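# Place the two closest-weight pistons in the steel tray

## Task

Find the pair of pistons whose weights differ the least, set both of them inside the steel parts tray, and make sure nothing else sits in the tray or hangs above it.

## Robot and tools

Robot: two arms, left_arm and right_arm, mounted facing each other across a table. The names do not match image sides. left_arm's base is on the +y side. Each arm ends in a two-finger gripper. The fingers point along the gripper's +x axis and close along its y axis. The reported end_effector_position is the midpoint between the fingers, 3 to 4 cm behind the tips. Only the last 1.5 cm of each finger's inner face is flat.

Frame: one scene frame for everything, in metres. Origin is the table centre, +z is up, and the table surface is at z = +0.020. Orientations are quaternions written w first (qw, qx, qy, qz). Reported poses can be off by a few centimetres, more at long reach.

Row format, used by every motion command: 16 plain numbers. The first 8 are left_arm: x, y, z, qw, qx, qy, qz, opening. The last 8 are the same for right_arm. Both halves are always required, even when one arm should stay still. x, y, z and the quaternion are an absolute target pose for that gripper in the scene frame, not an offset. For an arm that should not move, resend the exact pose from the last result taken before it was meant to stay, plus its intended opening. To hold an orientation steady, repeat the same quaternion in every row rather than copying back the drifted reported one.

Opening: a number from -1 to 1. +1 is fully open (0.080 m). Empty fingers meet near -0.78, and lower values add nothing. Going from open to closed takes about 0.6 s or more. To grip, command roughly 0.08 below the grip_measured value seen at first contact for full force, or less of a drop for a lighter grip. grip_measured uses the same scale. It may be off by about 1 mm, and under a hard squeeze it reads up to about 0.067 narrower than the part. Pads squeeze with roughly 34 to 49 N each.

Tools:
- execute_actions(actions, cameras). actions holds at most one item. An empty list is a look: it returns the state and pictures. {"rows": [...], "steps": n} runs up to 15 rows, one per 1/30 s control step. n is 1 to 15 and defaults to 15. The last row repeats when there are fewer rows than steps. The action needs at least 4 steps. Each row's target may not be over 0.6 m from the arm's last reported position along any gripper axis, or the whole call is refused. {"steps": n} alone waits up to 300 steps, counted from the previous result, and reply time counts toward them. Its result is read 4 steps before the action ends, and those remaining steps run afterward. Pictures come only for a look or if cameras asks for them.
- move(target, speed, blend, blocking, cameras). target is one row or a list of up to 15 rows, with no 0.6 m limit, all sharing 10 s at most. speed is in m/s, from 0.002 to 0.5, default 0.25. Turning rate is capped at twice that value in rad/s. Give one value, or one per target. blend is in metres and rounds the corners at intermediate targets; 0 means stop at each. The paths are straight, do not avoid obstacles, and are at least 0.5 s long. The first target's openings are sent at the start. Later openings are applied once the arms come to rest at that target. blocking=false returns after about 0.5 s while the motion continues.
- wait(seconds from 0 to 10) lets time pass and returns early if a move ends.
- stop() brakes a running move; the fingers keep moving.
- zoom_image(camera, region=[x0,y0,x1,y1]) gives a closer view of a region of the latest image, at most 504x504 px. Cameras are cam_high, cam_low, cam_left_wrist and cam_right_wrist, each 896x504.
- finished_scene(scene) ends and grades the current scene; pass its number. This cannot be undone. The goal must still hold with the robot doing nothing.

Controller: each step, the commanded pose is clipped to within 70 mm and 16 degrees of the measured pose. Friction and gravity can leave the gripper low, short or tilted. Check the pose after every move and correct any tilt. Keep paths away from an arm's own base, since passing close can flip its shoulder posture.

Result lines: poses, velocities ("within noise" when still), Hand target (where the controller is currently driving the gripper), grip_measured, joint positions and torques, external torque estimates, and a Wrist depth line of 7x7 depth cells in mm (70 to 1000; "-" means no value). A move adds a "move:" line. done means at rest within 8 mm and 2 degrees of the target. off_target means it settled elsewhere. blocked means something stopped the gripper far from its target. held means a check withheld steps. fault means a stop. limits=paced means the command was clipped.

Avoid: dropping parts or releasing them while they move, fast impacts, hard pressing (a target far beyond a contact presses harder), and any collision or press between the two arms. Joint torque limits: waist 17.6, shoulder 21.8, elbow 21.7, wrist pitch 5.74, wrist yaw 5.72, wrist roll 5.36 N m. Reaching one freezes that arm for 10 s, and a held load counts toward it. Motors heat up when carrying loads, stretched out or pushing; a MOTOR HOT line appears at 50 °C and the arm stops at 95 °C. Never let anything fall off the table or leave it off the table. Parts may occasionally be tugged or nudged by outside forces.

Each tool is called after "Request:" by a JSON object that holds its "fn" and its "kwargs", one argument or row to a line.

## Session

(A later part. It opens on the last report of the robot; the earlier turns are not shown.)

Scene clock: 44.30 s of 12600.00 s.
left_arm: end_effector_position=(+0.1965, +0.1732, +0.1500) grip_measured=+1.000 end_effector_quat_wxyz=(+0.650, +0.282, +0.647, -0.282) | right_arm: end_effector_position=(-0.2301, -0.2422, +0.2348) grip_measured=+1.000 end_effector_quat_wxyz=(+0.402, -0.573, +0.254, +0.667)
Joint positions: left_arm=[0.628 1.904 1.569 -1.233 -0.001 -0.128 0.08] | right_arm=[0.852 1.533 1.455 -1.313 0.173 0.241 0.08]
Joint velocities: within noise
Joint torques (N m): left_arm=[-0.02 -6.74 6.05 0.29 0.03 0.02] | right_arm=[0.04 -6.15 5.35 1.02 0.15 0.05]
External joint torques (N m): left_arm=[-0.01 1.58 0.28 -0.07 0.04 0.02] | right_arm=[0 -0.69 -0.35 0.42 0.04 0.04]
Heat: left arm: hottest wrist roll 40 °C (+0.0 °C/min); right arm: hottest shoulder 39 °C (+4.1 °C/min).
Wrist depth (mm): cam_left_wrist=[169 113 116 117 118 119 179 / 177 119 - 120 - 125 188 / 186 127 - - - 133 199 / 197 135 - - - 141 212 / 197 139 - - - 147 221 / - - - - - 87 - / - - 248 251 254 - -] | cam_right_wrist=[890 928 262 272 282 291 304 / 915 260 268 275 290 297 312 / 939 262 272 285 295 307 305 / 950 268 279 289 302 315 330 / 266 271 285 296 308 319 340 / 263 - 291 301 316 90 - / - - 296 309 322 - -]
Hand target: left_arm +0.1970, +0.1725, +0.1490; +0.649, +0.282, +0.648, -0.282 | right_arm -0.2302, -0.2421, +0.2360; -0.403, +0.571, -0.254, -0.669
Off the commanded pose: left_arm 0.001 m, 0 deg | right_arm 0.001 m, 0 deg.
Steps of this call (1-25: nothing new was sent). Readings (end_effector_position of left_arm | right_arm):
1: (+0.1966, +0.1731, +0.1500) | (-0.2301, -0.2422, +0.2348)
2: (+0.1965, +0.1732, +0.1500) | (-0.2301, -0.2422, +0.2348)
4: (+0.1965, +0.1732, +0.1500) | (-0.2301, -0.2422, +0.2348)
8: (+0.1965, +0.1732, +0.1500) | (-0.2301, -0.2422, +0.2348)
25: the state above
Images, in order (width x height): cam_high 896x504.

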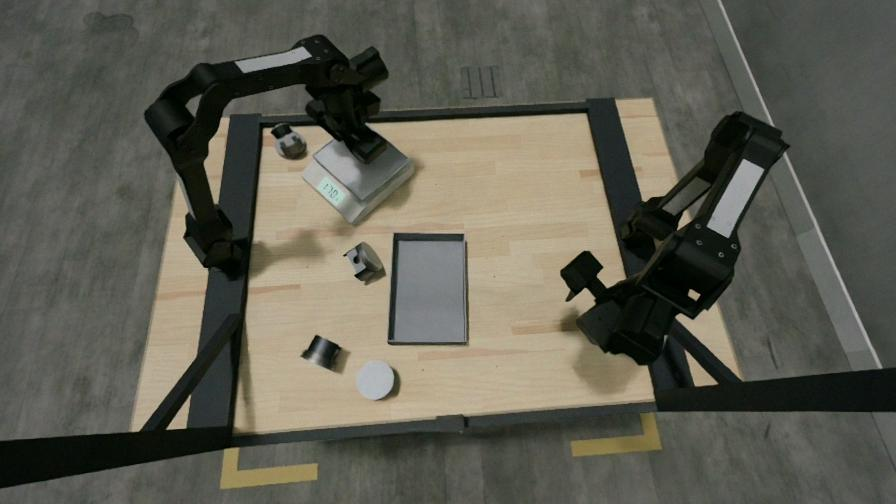

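Request:
{"fn": "move", "kwargs": {
  "target": [
    [0.197, 0.1725, 0.149, 0.6485,0.282,0.6485,-0.282, 0.6, -0.2302, -0.2421, 0.2360, 0.403, -0.571, 0.254, 0.669, 1],
    [0.197, 0.1725, 0.21, 0.6485,0.282,0.6485,-0.282, 0.6, -0.2302, -0.2421, 0.2360, 0.403, -0.571, 0.254, 0.669, 1],
    [0.05, 0.25, 0.22, 0.6,0.374,0.6,-0.374, 0.6, -0.2302, -0.2421, 0.2360, 0.403, -0.571, 0.254, 0.669, 1],
    [-0.082, 0.291, 0.16, 0.5377,0.4592,0.5377,-0.4592, 0.6, -0.2302, -0.2421, 0.2360, 0.403, -0.571, 0.254, 0.669, 1],
    [-0.082, 0.291, 0.0825, 0.5377,0.4592,0.5377,-0.4592, 0.6, -0.2302, -0.2421, 0.2360, 0.403, -0.571, 0.254, 0.669, 1]
  ],
  "speed": [0.1,0.15,0.25,0.25,0.08],
  "blend": [0,0.03,0.03,0.02,0],
  "cameras": ["cam_high","cam_left_wrist"]
}}

Request:
{"fn": "move", "kwargs": {
  "target": [
    [-0.082, 0.291, 0.080, 0.5377,0.4592,0.5377,-0.4592, 1, -0.2302, -0.2421, 0.2360, 0.403, -0.571, 0.254, 0.669, 1],
    [-0.082, 0.291, 0.16, 0.5377,0.4592,0.5377,-0.4592, 1, -0.2302, -0.2421, 0.2360, 0.403, -0.571, 0.254, 0.669, 1],
    [-0.21, 0.23, 0.19, 0.5,0.5,0.5,-0.5, 1, -0.2302, -0.2421, 0.2360, 0.403, -0.571, 0.254, 0.669, 1]
  ],
  "speed": [0.05,0.15,0.25],
  "blend": [0,0.02,0.0]
}}

Scene clock: 48.40 s of 12600.00 s.
left_arm: end_effector_position=(-0.0825, +0.2891, +0.0850) grip_measured=+0.761 end_effector_quat_wxyz=(+0.538, +0.456, +0.538, -0.463) | right_arm: end_effector_position=(-0.2301, -0.2422, +0.2348) grip_measured=+1.000 end_effector_quat_wxyz=(+0.402, -0.573, +0.254, +0.667)
Joint positions: left_arm=[-0.372 1.313 0.688 -0.937 0.003 -0.535 0.069] | right_arm=[0.852 1.533 1.455 -1.313 0.173 0.241 0.08]
Joint velocities: within noise
Joint torques (N m): left_arm=[-0.43 -2.13 4.3 0.55 -0.14 -0.12] | right_arm=[0.13 -6.17 5.3 1 0.13 0.06]
External joint torques (N m): left_arm=[-0.41 1.31 -1.13 0.17 -0.11 -0.13] | right_arm=[0.16 -0.76 -0.41 0.38 0.01 0.05]
Heat: left arm: hottest wrist roll 40 °C (+0.0 °C/min); right arm: hottest shoulder 39 °C (+3.7 °C/min).
Wrist depth (mm): cam_left_wrist=[114 114 116 118 119 121 122 / 120 120 - 121 122 126 129 / 126 127 - - - 135 136 / 133 134 - - - 142 144 / 140 140 - - - 149 153 / - - - - - - - / - - 165 167 170 - -] | cam_right_wrist=[901 918 262 271 282 291 302 / 925 262 267 277 289 296 313 / 937 262 274 282 296 308 307 / 942 267 278 289 301 317 332 / 266 272 284 296 308 318 340 / 262 - 292 301 315 90 - / - - 298 310 325 - -]
Hand target: left_arm -0.0820, +0.2911, +0.0825; +0.538, +0.459, +0.538, -0.459 | right_arm -0.2302, -0.2421, +0.2360; -0.403, +0.571, -0.254, -0.669
Off the commanded pose: left_arm 0.003 m, 1 deg | right_arm 0.001 m, 0 deg.
Kept back: nothing.
move: done
Images, in order (width x height): cam_high 896x504, cam_left_wrist 896x504.

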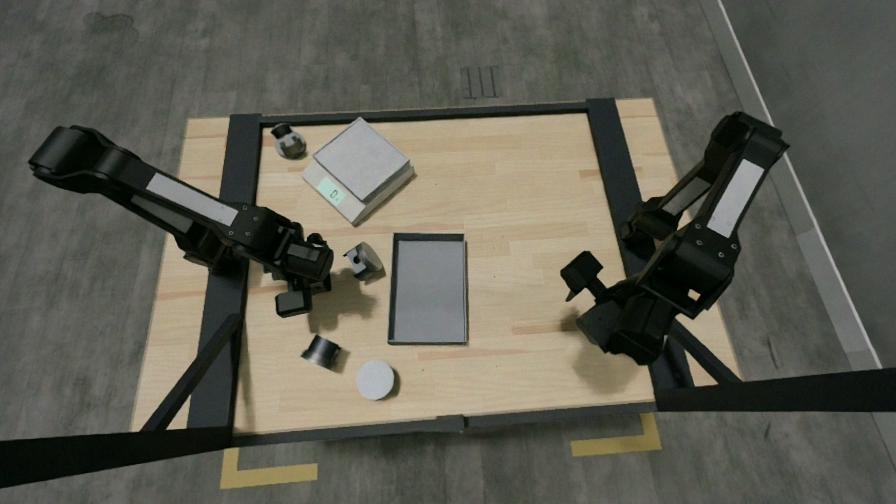

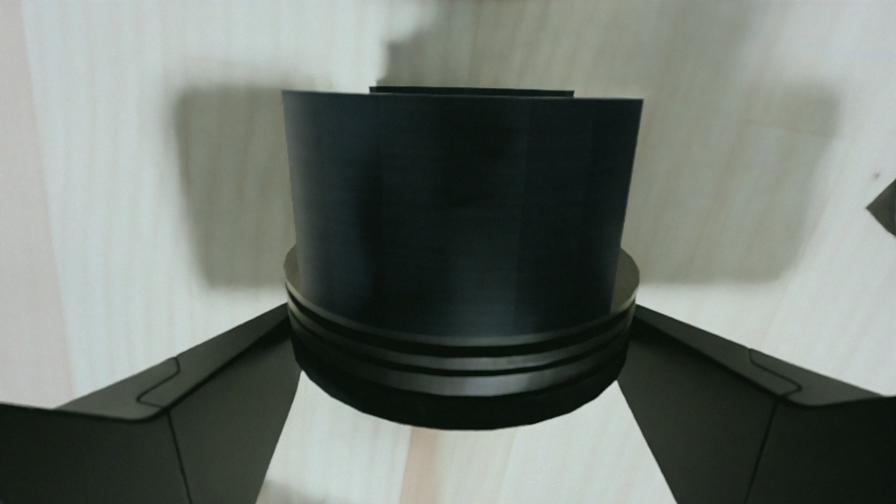

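Scene clock: 50.67 s of 12600.00 s.
left_arm: end_effector_position=(-0.2082, +0.2312, +0.1907) grip_measured=+1.000 end_effector_quat_wxyz=(+0.499, +0.499, +0.500, -0.502) | right_arm: end_effector_position=(-0.2301, -0.2422, +0.2348) grip_measured=+1.000 end_effector_quat_wxyz=(+0.402, -0.573, +0.254, +0.667)
Joint positions: left_arm=[-0.692 1.689 1.465 -1.343 0.002 -0.696 0.08] | right_arm=[0.852 1.533 1.455 -1.313 0.173 0.241 0.08]
Joint velocities: within noise
Joint torques (N m): left_arm=[-0.3 -4.65 6.54 0.26 -0.11 -0.13] | right_arm=[0.02 -6.12 5.25 1.01 0.16 0.01]
External joint torques (N m): left_arm=[-0.33 2.02 0.79 -0.08 -0.08 -0.13] | right_arm=[0.02 -0.8 -0.38 0.41 0.05 0.01]
Heat: left arm: hottest wrist roll 40 °C (+0.0 °C/min); right arm: hottest shoulder 39 °C (+3.6 °C/min).
Wrist depth (mm): cam_left_wrist=[167 208 209 212 211 171 221 / 217 218 221 224 225 228 991 / 227 230 232 233 233 240 - / 219 220 246 242 179 255 - / 179 179 261 266 262 266 - / - - 281 285 286 87 - / - - 296 296 299 - -] | cam_right_wrist=[905 924 262 271 282 292 303 / 928 261 267 278 288 295 312 / 943 262 274 283 296 308 305 / 941 267 277 288 303 315 331 / 265 270 285 295 307 319 339 / 261 - 292 303 315 90 - / - - 297 309 324 - -]
Hand target: left_arm -0.2100, +0.2300, +0.1899; +0.500, +0.500, +0.500, -0.500 | right_arm -0.2302, -0.2421, +0.2360; -0.403, +0.571, -0.254, -0.669
Off the commanded pose: left_arm 0.002 m, 0 deg | right_arm 0.001 m, 0 deg.
Kept back: nothing.
move: done

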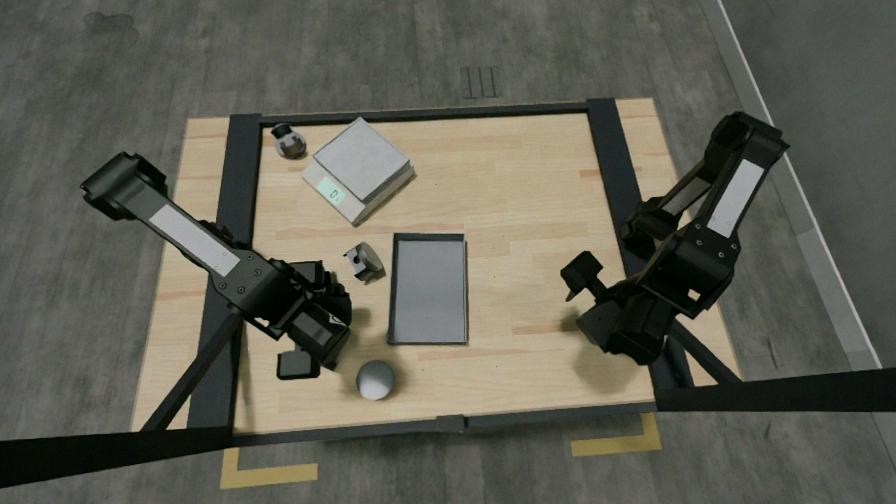

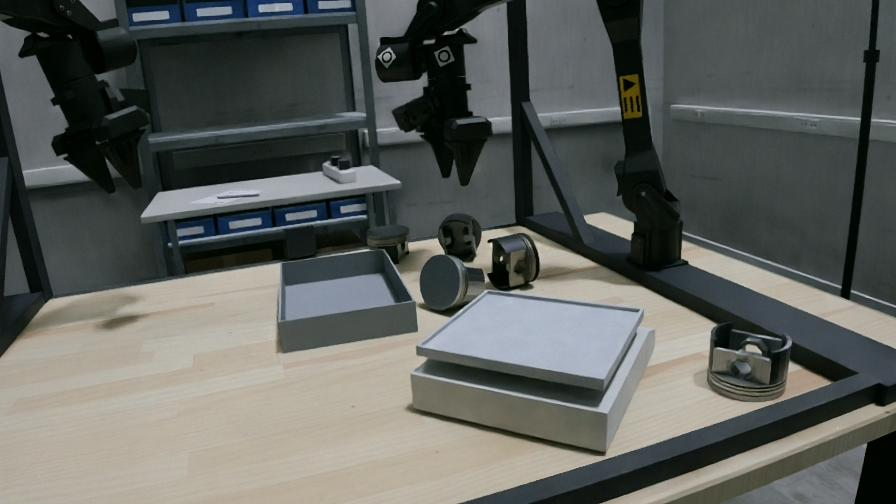

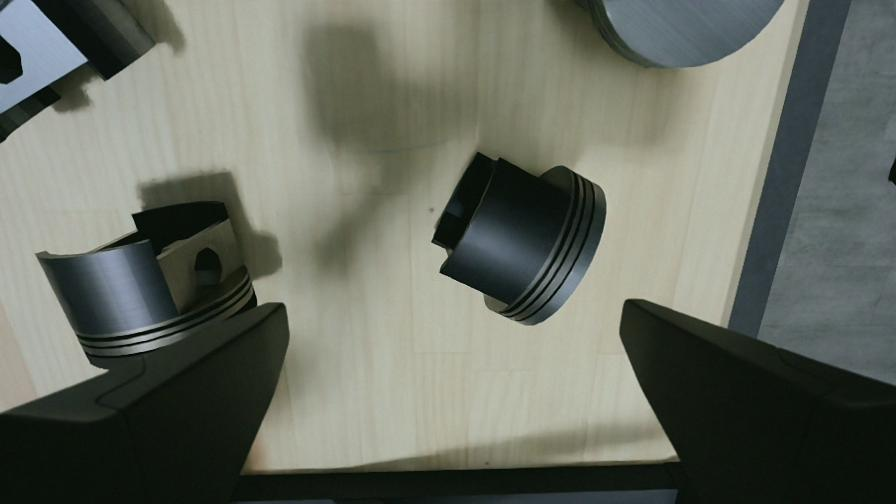

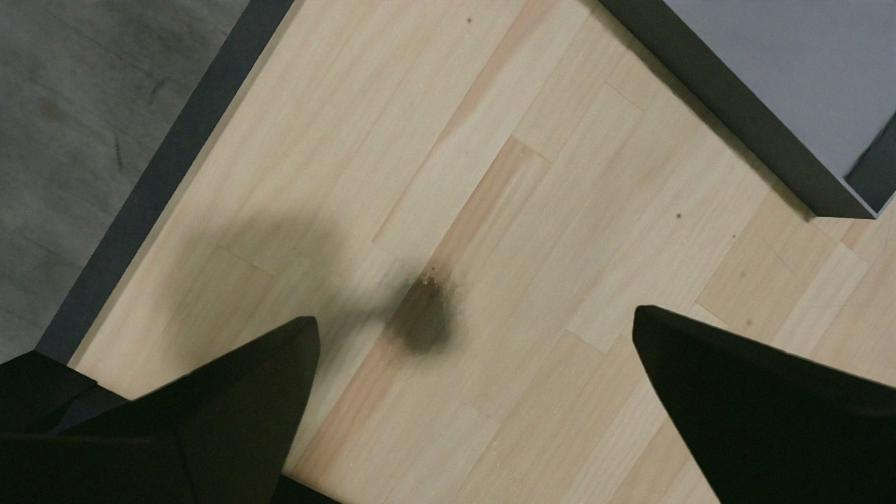

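Request:
{"fn": "move", "kwargs": {
  "target": [
    [-0.285, 0.17, 0.16, 0.4056,0.5792,0.4056,-0.5792, 1, -0.2302, -0.2421, 0.2360, 0.403, -0.571, 0.254, 0.669, 1]
  ],
  "speed": [0.2],
  "cameras": ["cam_high","cam_left_wrist"]
}}

Scene clock: 52.60 s of 12600.00 s.
left_arm: end_effector_position=(-0.2831, +0.1706, +0.1630) grip_measured=+1.000 end_effector_quat_wxyz=(+0.407, +0.575, +0.408, -0.580) | right_arm: end_effector_position=(-0.2301, -0.2422, +0.2348) grip_measured=+1.000 end_effector_quat_wxyz=(+0.402, -0.573, +0.254, +0.667)
Joint positions: left_arm=[-0.739 2.066 1.851 -1.349 0.002 -0.402 0.08] | right_arm=[0.852 1.533 1.455 -1.313 0.173 0.241 0.08]
Joint velocities: within noise
Joint torques (N m): left_arm=[-0.29 -7.08 6.57 0.28 -0.1 0.15] | right_arm=[-0.1 -5.99 5.5 0.97 0.12 0.08]
External joint torques (N m): left_arm=[-0.16 2.41 0.79 -0.07 -0.09 0.15] | right_arm=[-0.12 -0.53 -0.22 0.36 0.02 0.07]
Heat: left arm: hottest wrist roll 40 °C (+0.0 °C/min); right arm: hottest shoulder 39 °C (+3.4 °C/min).
Wrist depth (mm): cam_left_wrist=[176 177 181 141 185 891 919 / 186 184 188 146 193 956 972 / 197 200 201 154 205 - - / 209 211 214 217 220 227 - / 222 221 226 228 229 - - / - - 237 176 250 87 - / - - 251 178 269 - -] | cam_right_wrist=[916 916 261 272 281 291 304 / 922 261 267 277 289 295 312 / 939 263 274 283 295 309 307 / 949 267 278 288 302 315 332 / 265 271 285 295 306 318 338 / 263 - 292 304 314 90 - / - - 297 309 323 - -]
Hand target: left_arm -0.2850, +0.1700, +0.1601; +0.406, +0.579, +0.406, -0.579 | right_arm -0.2302, -0.2421, +0.2360; -0.403, +0.571, -0.254, -0.669
Off the commanded pose: left_arm 0.004 m, 1 deg | right_arm 0.001 m, 0 deg.
Kept back: nothing.
move: done
Images, in order (width x height): cam_high 896x504, cam_left_wrist 896x504.

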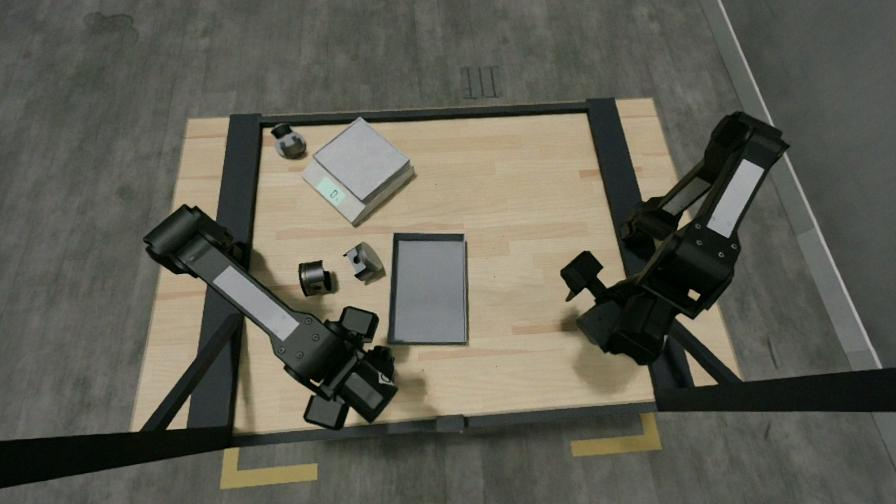

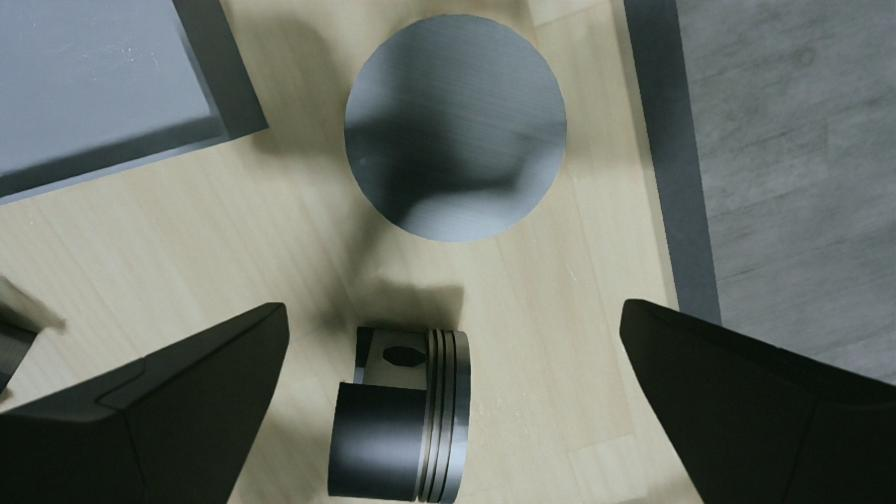

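Request:
{"fn": "move", "kwargs": {
  "target": [
    [-0.295, 0.143, 0.135, 0.561,0.4305,0.561,-0.4305, 1, -0.2302, -0.2421, 0.2360, 0.403, -0.571, 0.254, 0.669, 1]
  ],
  "speed": [0.2],
  "cameras": ["cam_left_wrist"]
}}

Scene clock: 54.93 s of 12600.00 s.
left_arm: end_effector_position=(-0.2949, +0.1458, +0.1384) grip_measured=+1.000 end_effector_quat_wxyz=(+0.558, +0.431, +0.560, -0.434) | right_arm: end_effector_position=(-0.2301, -0.2422, +0.2348) grip_measured=+1.000 end_effector_quat_wxyz=(+0.402, -0.573, +0.254, +0.667)
Joint positions: left_arm=[-0.719 2.186 1.939 -1.32 0.002 -0.978 0.08] | right_arm=[0.852 1.533 1.455 -1.313 0.173 0.241 0.08]
Joint velocities: within noise
Joint torques (N m): left_arm=[0.28 -7.72 6.54 0.39 -0.13 -0.12] | right_arm=[-0.04 -6.06 5.38 1.01 0.14 0.06]
External joint torques (N m): left_arm=[0.35 2.53 0.78 0.05 -0.09 -0.12] | right_arm=[-0.03 -0.6 -0.35 0.39 0.03 0.05]
Heat: left arm: hottest wrist roll 40 °C (+0.0 °C/min); right arm: hottest shoulder 39 °C (+3.3 °C/min).
Wrist depth (mm): cam_left_wrist=[151 153 158 160 161 162 878 / 165 167 168 166 170 172 935 / 174 175 177 128 176 183 981 / 183 186 187 136 189 - - / 196 193 199 146 199 - - / - - 207 216 217 87 - / - - 162 231 234 - -] | cam_right_wrist=[913 927 261 271 282 292 304 / 925 261 266 276 289 296 312 / 936 262 273 283 295 308 307 / 949 269 279 289 300 315 331 / 265 272 286 297 306 317 340 / 262 - 292 303 312 90 - / - - 296 309 322 - -]
Hand target: left_arm -0.2949, +0.1431, +0.1349; +0.561, +0.431, +0.561, -0.430 | right_arm -0.2302, -0.2421, +0.2360; -0.403, +0.571, -0.254, -0.669
Off the commanded pose: left_arm 0.004 m, 1 deg | right_arm 0.001 m, 0 deg.
Kept back: nothing.
move: done
Images, in order (width x height): cam_left_wrist 896x504.

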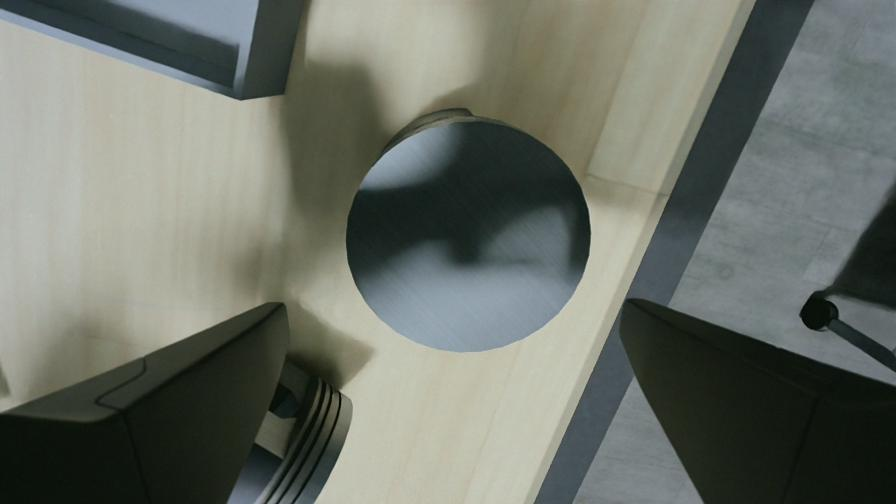

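Request:
{"fn": "move", "kwargs": {
  "target": [
    [-0.2992, 0.1394, 0.12, 0.561,0.4305,0.561,-0.4305, 1, -0.2302, -0.2421, 0.2360, 0.403, -0.571, 0.254, 0.669, 1],
    [-0.2992, 0.1394, 0.09, 0.561,0.4305,0.561,-0.4305, 1, -0.2302, -0.2421, 0.2360, 0.403, -0.571, 0.254, 0.669, 1]
  ],
  "speed": [0.1,0.06],
  "cameras": ["cam_left_wrist"]
}}

Scene clock: 56.33 s of 12600.00 s.
left_arm: end_effector_position=(-0.3018, +0.1380, +0.0979) grip_measured=+1.000 end_effector_quat_wxyz=(+0.558, +0.424, +0.561, -0.439) | right_arm: end_effector_position=(-0.2301, -0.2422, +0.2348) grip_measured=+1.000 end_effector_quat_wxyz=(+0.402, -0.573, +0.254, +0.667)
Joint positions: left_arm=[-0.719 2.229 1.848 -1.168 0.002 -0.981 0.08] | right_arm=[0.852 1.533 1.455 -1.313 0.173 0.241 0.08]
Joint velocities: within noise
Joint torques (N m): left_arm=[0.11 -8.11 4.39 0.47 -0.13 -0.13] | right_arm=[-0.06 -6.14 5.33 0.99 0.12 0.04]
External joint torques (N m): left_arm=[0.18 2.32 -1.31 0.11 -0.09 -0.13] | right_arm=[-0.06 -0.71 -0.42 0.35 0 0.03]
Heat: left arm: hottest wrist roll 40 °C (+0.0 °C/min); right arm: hottest shoulder 39 °C (+3.2 °C/min).
Wrist depth (mm): cam_left_wrist=[- 115 122 123 125 126 128 / - 126 129 130 131 133 137 / 133 133 134 127 138 141 977 / 140 142 - - 144 149 - / 148 148 99 98 101 156 - / - - 105 105 107 87 - / - - 173 177 180 - -] | cam_right_wrist=[918 921 261 271 281 291 304 / 918 261 265 278 289 296 313 / 946 263 272 282 295 307 306 / 955 267 279 289 302 315 332 / 265 271 284 296 307 317 338 / 262 - 291 303 314 90 - / - - 297 309 323 - -]
Hand target: left_arm -0.2991, +0.1394, +0.0901; +0.561, +0.430, +0.561, -0.430 | right_arm -0.2302, -0.2421, +0.2360; -0.403, +0.571, -0.254, -0.669
Off the commanded pose: left_arm 0.008 m, 1 deg | right_arm 0.001 m, 0 deg.
Kept back: nothing.
move: done
Images, in order (width x height): cam_left_wrist 896x504.

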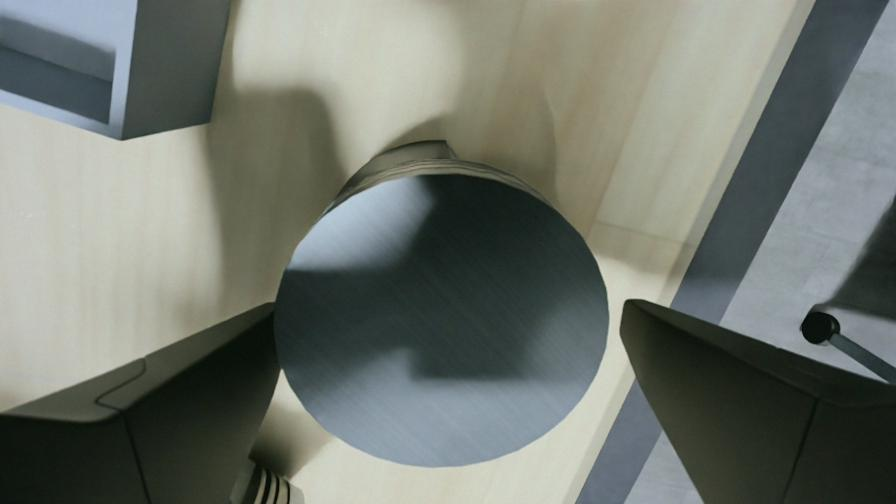

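Request:
{"fn": "move", "kwargs": {
  "target": [
    [-0.2962, 0.1435, 0.086, 0.561,0.4305,0.561,-0.4305, 1, -0.2302, -0.2421, 0.2360, 0.403, -0.571, 0.254, 0.669, 1]
  ],
  "speed": [0.04],
  "cameras": ["cam_left_wrist"]
}}

Scene clock: 57.30 s of 12600.00 s.
left_arm: end_effector_position=(-0.2981, +0.1422, +0.0866) grip_measured=+1.000 end_effector_quat_wxyz=(+0.559, +0.430, +0.561, -0.433) | right_arm: end_effector_position=(-0.2301, -0.2422, +0.2348) grip_measured=+1.000 end_effector_quat_wxyz=(+0.402, -0.573, +0.254, +0.667)
Joint positions: left_arm=[-0.719 2.229 1.803 -1.141 0.002 -0.982 0.08] | right_arm=[0.852 1.533 1.455 -1.313 0.173 0.241 0.08]
Joint velocities: within noise
Joint torques (N m): left_arm=[0.01 -10.13 4.18 0.45 -0.12 -0.14] | right_arm=[-0.05 -5.98 5.27 1.01 0.11 0.05]
External joint torques (N m): left_arm=[0 0.38 -1.53 0.11 -0.07 -0.14] | right_arm=[-0.08 -0.59 -0.4 0.41 0 0.04]
Heat: left arm: hottest wrist roll 40 °C (+0.0 °C/min); right arm: hottest shoulder 39 °C (+3.1 °C/min).
Wrist depth (mm): cam_left_wrist=[- 110 112 113 114 114 115 / - 118 118 118 119 121 122 / 123 124 124 - 125 127 130 / 131 131 81 82 82 135 - / 138 137 - - - 140 - / - - - 93 94 87 - / - - 161 100 167 - -] | cam_right_wrist=[904 922 262 271 281 290 302 / 930 261 266 277 287 297 312 / 938 262 272 283 296 308 305 / 935 268 276 289 302 317 330 / 266 272 285 295 308 318 340 / 262 - 292 303 313 90 - / - - 297 310 322 - -]
Hand target: left_arm -0.2962, +0.1435, +0.0860; +0.561, +0.431, +0.561, -0.430 | right_arm -0.2302, -0.2421, +0.2360; -0.403, +0.571, -0.254, -0.669
Off the commanded pose: left_arm 0.002 m, 0 deg | right_arm 0.001 m, 0 deg.
Kept back: nothing.
move: done
Images, in order (width x height): cam_left_wrist 896x504.

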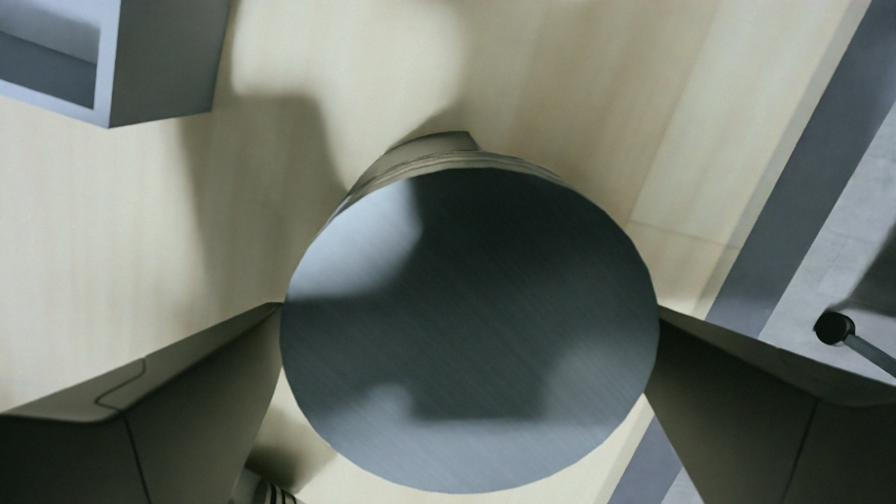

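Request:
{"fn": "move", "kwargs": {
  "target": [
    [-0.2962, 0.1435, 0.088, 0.561,0.4305,0.561,-0.4305, 0.6, -0.2302, -0.2421, 0.2360, 0.403, -0.571, 0.254, 0.669, 1]
  ],
  "speed": [0.04],
  "cameras": ["cam_left_wrist"]
}}

Scene clock: 58.23 s of 12600.00 s.
left_arm: end_effector_position=(-0.2980, +0.1424, +0.0865) grip_measured=+0.783 end_effector_quat_wxyz=(+0.559, +0.431, +0.561, -0.433) | right_arm: end_effector_position=(-0.2301, -0.2422, +0.2348) grip_measured=+1.000 end_effector_quat_wxyz=(+0.402, -0.573, +0.254, +0.667)
Joint positions: left_arm=[-0.72 2.229 1.803 -1.141 0.002 -0.982 0.07] | right_arm=[0.852 1.533 1.455 -1.313 0.173 0.241 0.08]
Joint velocities: within noise
Joint torques (N m): left_arm=[0.01 -10.31 4.84 0.05 -0.11 -0.13] | right_arm=[-0.02 -5.92 5.36 1 0.13 0.06]
External joint torques (N m): left_arm=[0 0.27 -0.92 -0.29 -0.06 -0.13] | right_arm=[-0.02 -0.48 -0.34 0.4 0.02 0.05]
Heat: left arm: hottest wrist roll 40 °C (+0.0 °C/min); right arm: hottest shoulder 39 °C (+3.1 °C/min).
Wrist depth (mm): cam_left_wrist=[- 111 112 114 114 115 115 / - 118 119 118 120 121 122 / 124 124 124 - 127 128 131 / 131 132 81 82 82 136 976 / 139 138 - - - 141 - / - - - 93 94 - - / - - 161 100 167 - -] | cam_right_wrist=[891 930 261 270 281 292 301 / 928 262 267 278 289 296 310 / 939 263 273 284 295 307 306 / 920 267 278 288 302 316 328 / 266 272 285 296 306 317 341 / 262 - 292 304 314 90 - / - - 297 309 323 - -]
Hand target: left_arm -0.2962, +0.1436, +0.0880; +0.561, +0.431, +0.561, -0.430 | right_arm -0.2302, -0.2421, +0.2360; -0.403, +0.571, -0.254, -0.669
Off the commanded pose: left_arm 0.003 m, 0 deg | right_arm 0.001 m, 0 deg.
Kept back: nothing.
move: done
Images, in order (width x height): cam_left_wrist 896x504.

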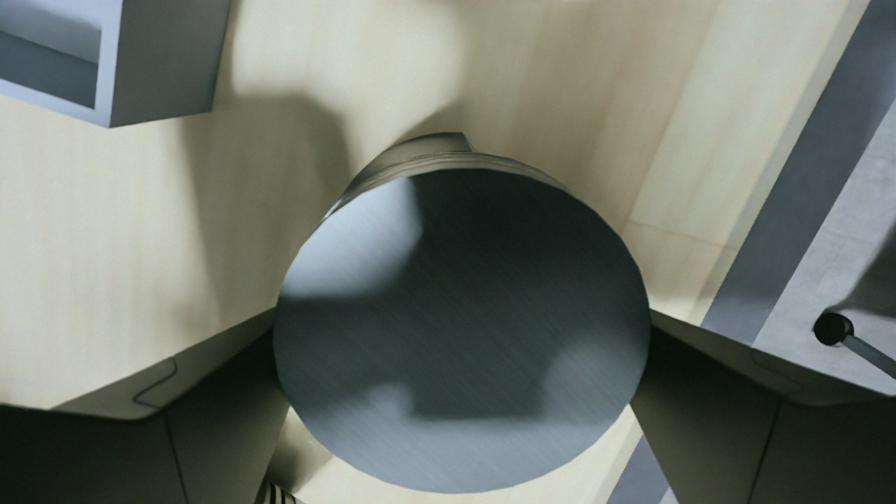

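Request:
{"fn": "move", "kwargs": {
  "target": [
    [-0.2962, 0.1435, 0.21, 0.561,0.4305,0.561,-0.4305, 0.6, -0.2302, -0.2421, 0.2360, 0.403, -0.571, 0.254, 0.669, 1],
    [-0.05, 0.21, 0.23, 0.6,0.374,0.6,-0.374, 0.6, -0.2302, -0.2421, 0.2360, 0.403, -0.571, 0.254, 0.669, 1],
    [0.2, 0.17, 0.20, 0.6485,0.282,0.6485,-0.282, 0.6, -0.2302, -0.2421, 0.2360, 0.403, -0.571, 0.254, 0.669, 1],
    [0.2, 0.17, 0.155, 0.6485,0.282,0.6485,-0.282, 0.6, -0.2302, -0.2421, 0.2360, 0.403, -0.571, 0.254, 0.669, 1]
  ],
  "speed": [0.15,0.25,0.25,0.06],
  "blend": [0.03,0.03,0.01,0]
}}

Scene clock: 62.43 s of 12600.00 s.
left_arm: end_effector_position=(+0.2013, +0.1697, +0.1584) grip_measured=+0.783 end_effector_quat_wxyz=(+0.653, +0.279, +0.646, -0.282) | right_arm: end_effector_position=(-0.2301, -0.2422, +0.2348) grip_measured=+1.000 end_effector_quat_wxyz=(+0.402, -0.573, +0.254, +0.667)
Joint positions: left_arm=[0.633 1.918 1.622 -1.264 -0.001 -0.129 0.07] | right_arm=[0.852 1.533 1.455 -1.313 0.173 0.241 0.08]
Joint velocities: within noise
Joint torques (N m): left_arm=[-0.22 -6.97 4.81 0.48 0.03 0.15] | right_arm=[-0.21 -5.98 5.29 1.02 0.07 0.04]
External joint torques (N m): left_arm=[-0.28 1.38 -0.94 0.1 0.05 0.15] | right_arm=[-0.27 -0.57 -0.4 0.4 -0.03 0.03]
Heat: left arm: hottest shoulder 40 °C (+6.1 °C/min); right arm: hottest shoulder 39 °C (+3.0 °C/min).
Wrist depth (mm): cam_left_wrist=[173 120 122 124 125 126 186 / 184 130 128 130 131 133 197 / 194 136 134 - 140 141 208 / 204 144 81 82 82 149 221 / 201 215 - - - 157 230 / - - - 93 94 - - / - - 258 100 267 - -] | cam_right_wrist=[909 927 261 272 282 290 302 / 923 261 266 278 289 295 312 / 934 263 273 283 295 308 307 / 958 267 279 289 303 316 330 / 265 272 284 296 308 318 339 / 263 - 291 302 313 90 - / - - 297 308 323 - -]
Hand target: left_arm +0.2000, +0.1700, +0.1550; +0.648, +0.282, +0.648, -0.282 | right_arm -0.2302, -0.2421, +0.2360; -0.403, +0.571, -0.254, -0.669
Off the commanded pose: left_arm 0.004 m, 1 deg | right_arm 0.001 m, 0 deg.
Kept back: nothing.
move: done

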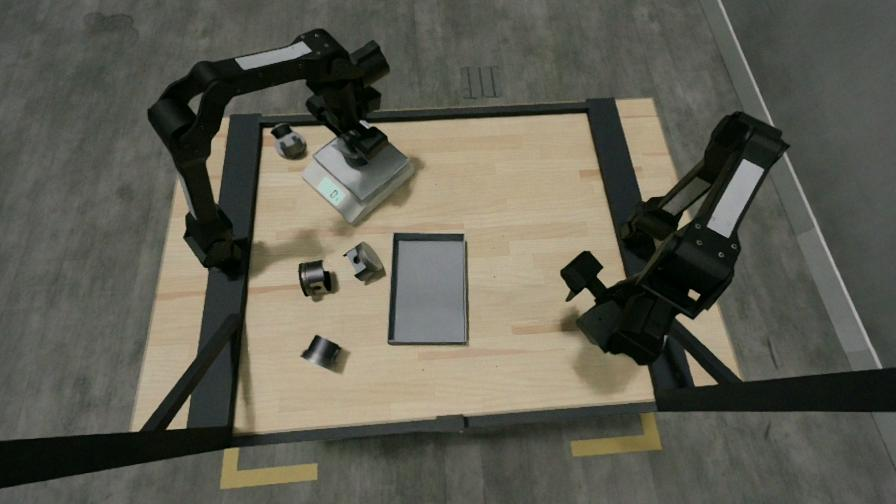

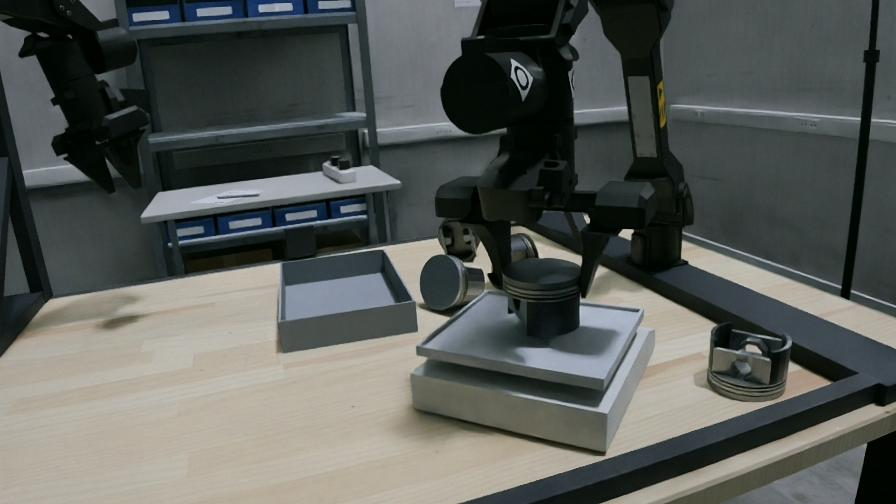

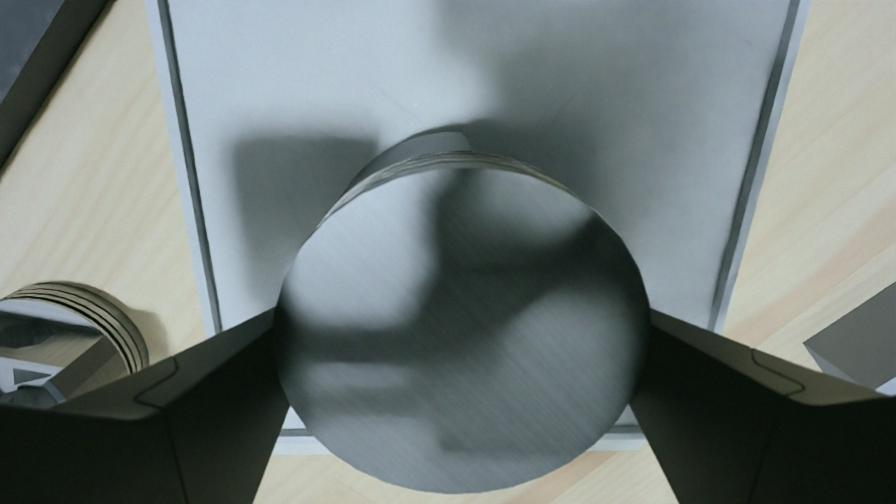

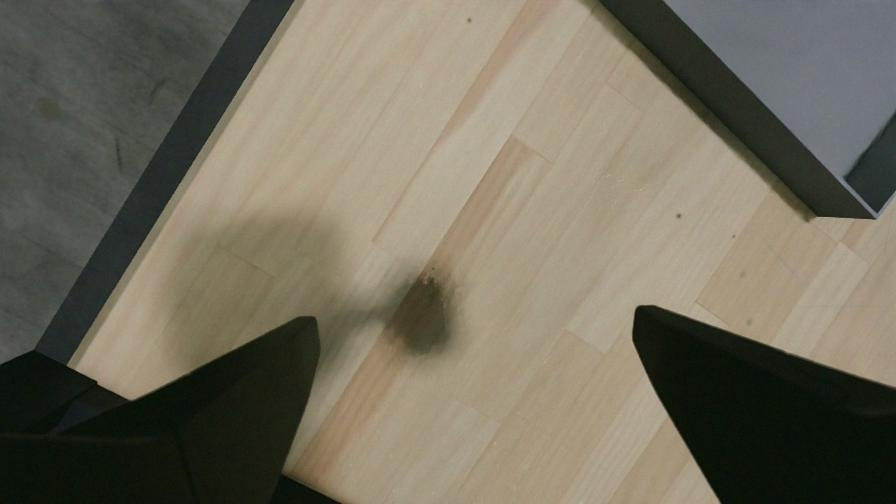

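Request:
{"fn": "move", "kwargs": {
  "target": [
    [0.2, 0.17, 0.1475, 0.6485,0.282,0.6485,-0.282, 0.6, -0.2302, -0.2421, 0.2360, 0.403, -0.571, 0.254, 0.669, 1]
  ],
  "speed": [0.04],
  "cameras": ["cam_high","cam_low"]
}}

Request:
{"fn": "zoom_image", "kwargs": {
  "camera": "cam_high",
  "region": [310, 170, 350, 210]
}}

Scene clock: 63.37 s of 12600.00 s.
left_arm: end_effector_position=(+0.2013, +0.1696, +0.1515) grip_measured=+0.783 end_effector_quat_wxyz=(+0.653, +0.278, +0.646, -0.282) | right_arm: end_effector_position=(-0.2301, -0.2422, +0.2348) grip_measured=+1.000 end_effector_quat_wxyz=(+0.402, -0.573, +0.254, +0.667)
Joint positions: left_arm=[0.633 1.919 1.595 -1.236 -0.001 -0.129 0.07] | right_arm=[0.852 1.533 1.455 -1.313 0.173 0.241 0.08]
Joint velocities: within noise
Joint torques (N m): left_arm=[-0.24 -6.86 4.83 0.49 0.03 0.15] | right_arm=[0.1 -6.11 5.48 1.03 0.12 0.03]
External joint torques (N m): left_arm=[-0.24 1.61 -0.96 0.13 0.05 0.15] | right_arm=[0.09 -0.67 -0.19 0.44 0.01 0.03]
Heat: left arm: hottest shoulder 40 °C (+6.1 °C/min); right arm: hottest shoulder 39 °C (+3.0 °C/min).
Wrist depth (mm): cam_left_wrist=[168 114 117 118 118 120 179 / 178 121 122 123 126 126 189 / 187 128 128 - 131 134 200 / 198 135 81 82 82 141 213 / 198 142 - - - 147 224 / - - - 93 94 - - / - - 248 100 256 - -] | cam_right_wrist=[897 930 262 271 282 290 306 / 932 261 267 278 289 295 311 / 947 261 272 283 295 307 306 / 947 267 279 289 303 316 330 / 266 271 284 295 307 318 338 / 263 - 292 302 314 90 - / - - 297 309 323 - -]
Hand target: left_arm +0.2000, +0.1700, +0.1476; +0.648, +0.282, +0.648, -0.282 | right_arm -0.2302, -0.2421, +0.2360; -0.403, +0.571, -0.254, -0.669
Off the commanded pose: left_arm 0.004 m, 1 deg | right_arm 0.001 m, 0 deg.
Kept back: nothing.
move: done
Images, in order (width x height): cam_high 896x504, cam_low 896x504.

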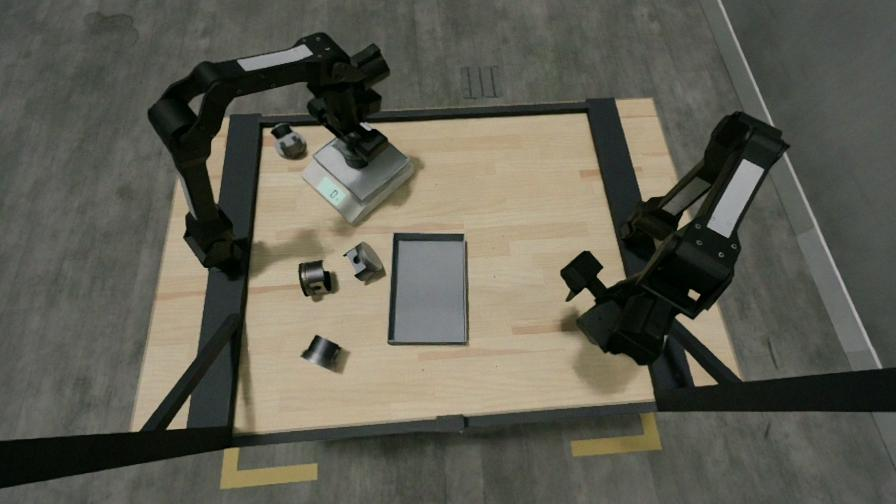

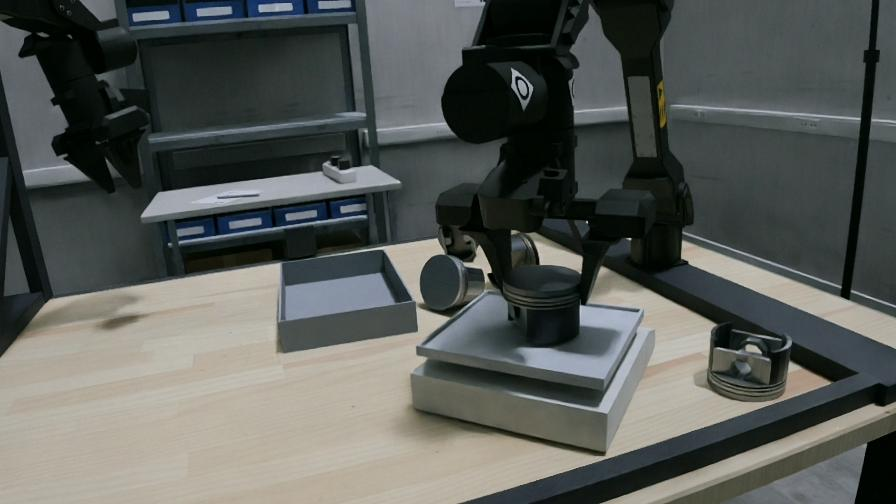

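Scaled by 12.600.

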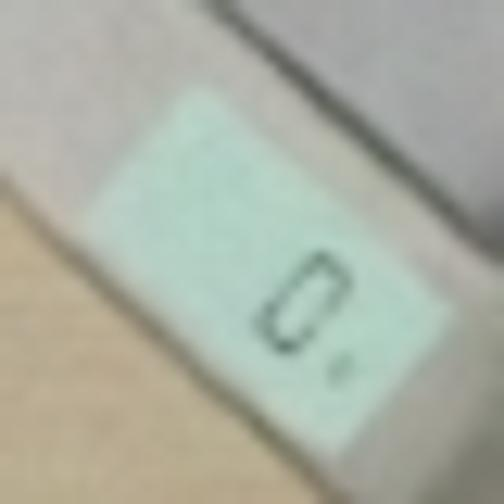

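Request:
{"fn": "move", "kwargs": {
  "target": [
    [0.2, 0.17, 0.144, 0.6485,0.282,0.6485,-0.282, 0.6, -0.2302, -0.2421, 0.2360, 0.403, -0.571, 0.254, 0.669, 1]
  ],
  "speed": [0.03],
  "cameras": ["cam_high"]
}}

Request:
{"fn": "zoom_image", "kwargs": {
  "camera": "cam_high",
  "region": [310, 170, 350, 210]
}}

Scene clock: 64.30 s of 12600.00 s.
left_arm: end_effector_position=(+0.2013, +0.1696, +0.1479) grip_measured=+0.783 end_effector_quat_wxyz=(+0.653, +0.278, +0.646, -0.282) | right_arm: end_effector_position=(-0.2301, -0.2422, +0.2348) grip_measured=+1.000 end_effector_quat_wxyz=(+0.402, -0.573, +0.254, +0.667)
Joint positions: left_arm=[0.633 1.921 1.583 -1.222 -0.001 -0.129 0.07] | right_arm=[0.852 1.533 1.455 -1.313 0.173 0.241 0.08]
Joint velocities: within noise
Joint torques (N m): left_arm=[-0.25 -6.76 4.81 0.5 0.03 0.14] | right_arm=[-0.2 -6.08 5.33 1.01 0.14 0.05]
External joint torques (N m): left_arm=[-0.27 1.66 -0.94 0.14 0.05 0.14] | right_arm=[-0.23 -0.6 -0.41 0.4 0.02 0.04]
Heat: left arm: hottest shoulder 40 °C (+6.1 °C/min); right arm: hottest shoulder 39 °C (+3.0 °C/min).
Wrist depth (mm): cam_left_wrist=[167 112 112 116 116 116 175 / 174 116 120 118 121 124 186 / 184 123 123 - 127 131 197 / 194 131 81 82 82 138 209 / 199 201 - - - 143 220 / - - - 94 94 - - / - - 244 100 253 - -] | cam_right_wrist=[902 924 263 271 281 289 304 / 929 261 267 277 290 296 313 / 941 263 273 283 295 307 305 / 940 267 278 289 301 315 331 / 265 271 285 296 308 317 339 / 262 - 291 304 314 90 - / - - 297 311 323 - -]
Hand target: left_arm +0.1999, +0.1700, +0.1440; +0.648, +0.282, +0.649, -0.282 | right_arm -0.2302, -0.2421, +0.2360; -0.403, +0.571, -0.254, -0.669
Off the commanded pose: left_arm 0.004 m, 1 deg | right_arm 0.001 m, 0 deg.
Kept back: nothing.
move: done
Images, in order (width x height): cam_high 896x504.

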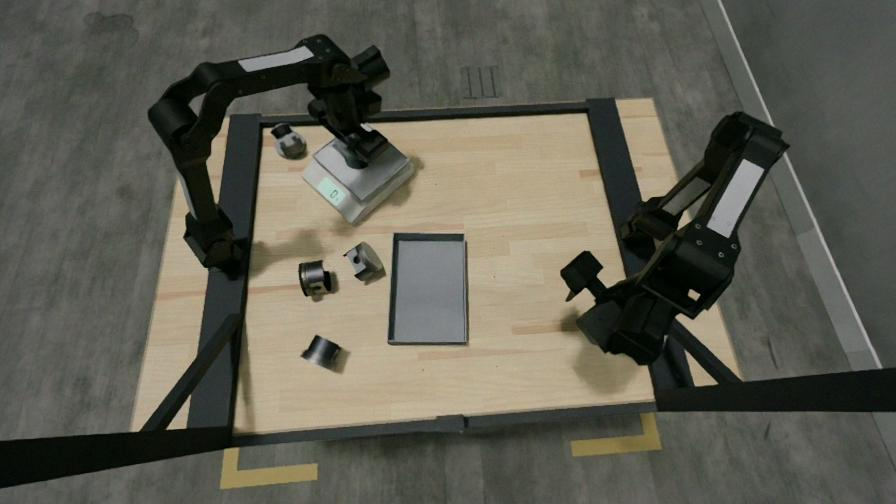

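Scaled by 12.600.

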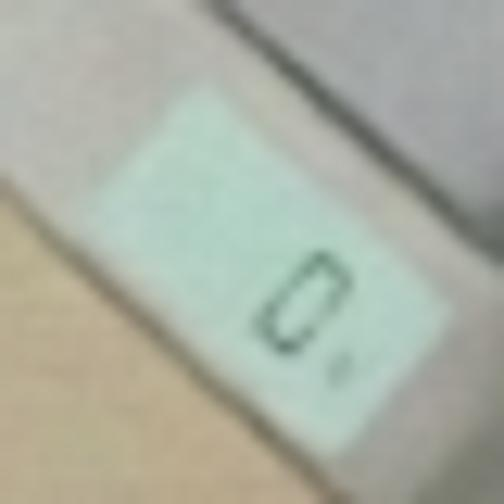

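Request:
{"fn": "move", "kwargs": {
  "target": [
    [0.2, 0.17, 0.141, 0.6485,0.282,0.6485,-0.282, 0.6, -0.2302, -0.2421, 0.2360, 0.403, -0.571, 0.254, 0.669, 1]
  ],
  "speed": [0.03],
  "cameras": ["cam_high","cam_low"]
}}

Request:
{"fn": "zoom_image", "kwargs": {
  "camera": "cam_high",
  "region": [310, 170, 350, 210]
}}

Request:
{"fn": "zoom_image", "kwargs": {
  "camera": "cam_low",
  "region": [400, 230, 660, 390]
}}

Scene clock: 65.23 s of 12600.00 s.
left_arm: end_effector_position=(+0.2014, +0.1695, +0.1464) grip_measured=+0.783 end_effector_quat_wxyz=(+0.653, +0.278, +0.645, -0.282) | right_arm: end_effector_position=(-0.2301, -0.2422, +0.2348) grip_measured=+1.000 end_effector_quat_wxyz=(+0.402, -0.573, +0.254, +0.667)
Joint positions: left_arm=[0.633 1.921 1.577 -1.215 -0.001 -0.129 0.07] | right_arm=[0.852 1.533 1.455 -1.313 0.173 0.241 0.08]
Joint velocities: within noise
Joint torques (N m): left_arm=[-0.23 -6.62 4.35 0.77 0.03 0.15] | right_arm=[-0.03 -6.04 5.31 1.01 0.13 0.04]
External joint torques (N m): left_arm=[-0.19 1.83 -1.43 0.4 0.04 0.15] | right_arm=[0.01 -0.58 -0.46 0.38 0.01 0.03]
Heat: left arm: hottest shoulder 41 °C (+7.1 °C/min); right arm: hottest shoulder 39 °C (+2.0 °C/min).
Wrist depth (mm): cam_left_wrist=[166 112 112 116 116 116 175 / 174 116 120 118 120 124 185 / 182 123 123 - 127 130 197 / 193 131 81 82 82 137 208 / 200 201 - - 86 143 220 / - - - 93 94 - - / - - 242 100 251 - -] | cam_right_wrist=[902 918 261 271 281 291 303 / 924 261 267 277 288 297 312 / 915 263 274 284 294 306 306 / 962 269 278 289 301 316 331 / 265 272 283 295 308 319 340 / 263 - 292 303 315 90 - / - - 298 309 324 - -]
Hand target: left_arm +0.1999, +0.1700, +0.1410; +0.648, +0.282, +0.649, -0.282 | right_arm -0.2302, -0.2421, +0.2360; -0.403, +0.571, -0.254, -0.669
Off the commanded pose: left_arm 0.006 m, 1 deg | right_arm 0.001 m, 0 deg.
Kept back: nothing.
move: done
Images, in order (width x height): cam_high 896x504, cam_low 896x504.

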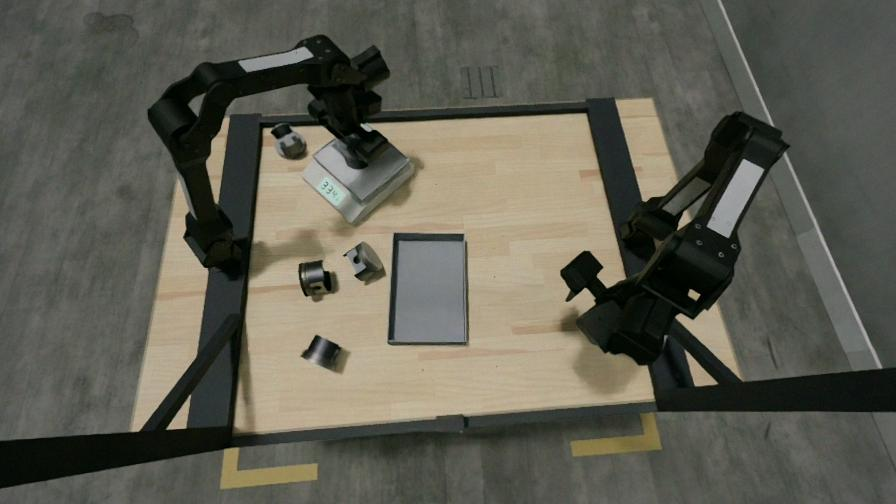

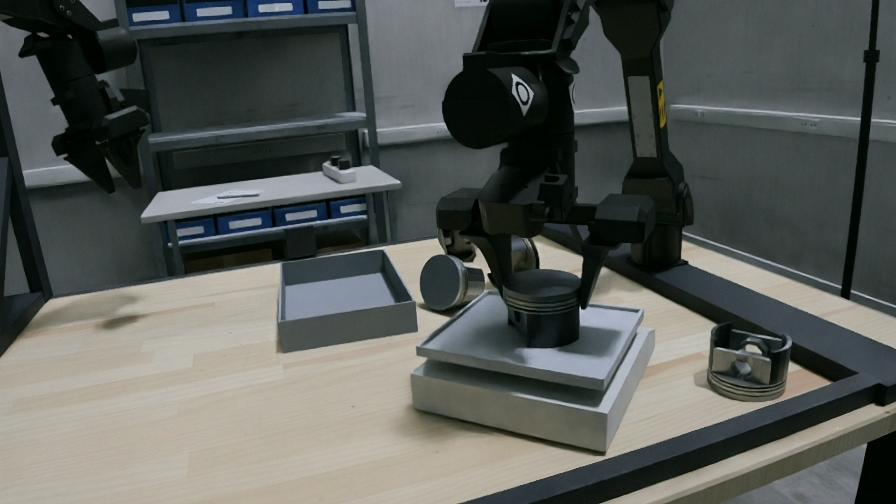

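Scaled by 12.600.

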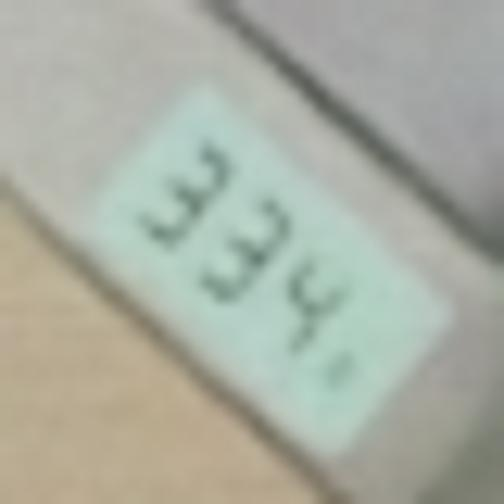

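Scaled by 1.938.

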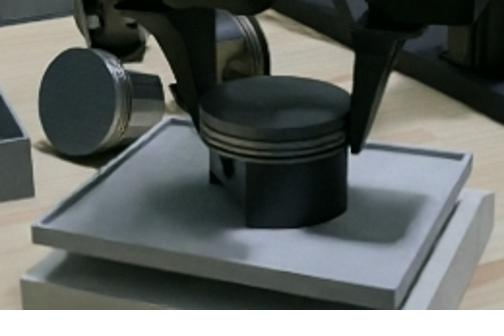

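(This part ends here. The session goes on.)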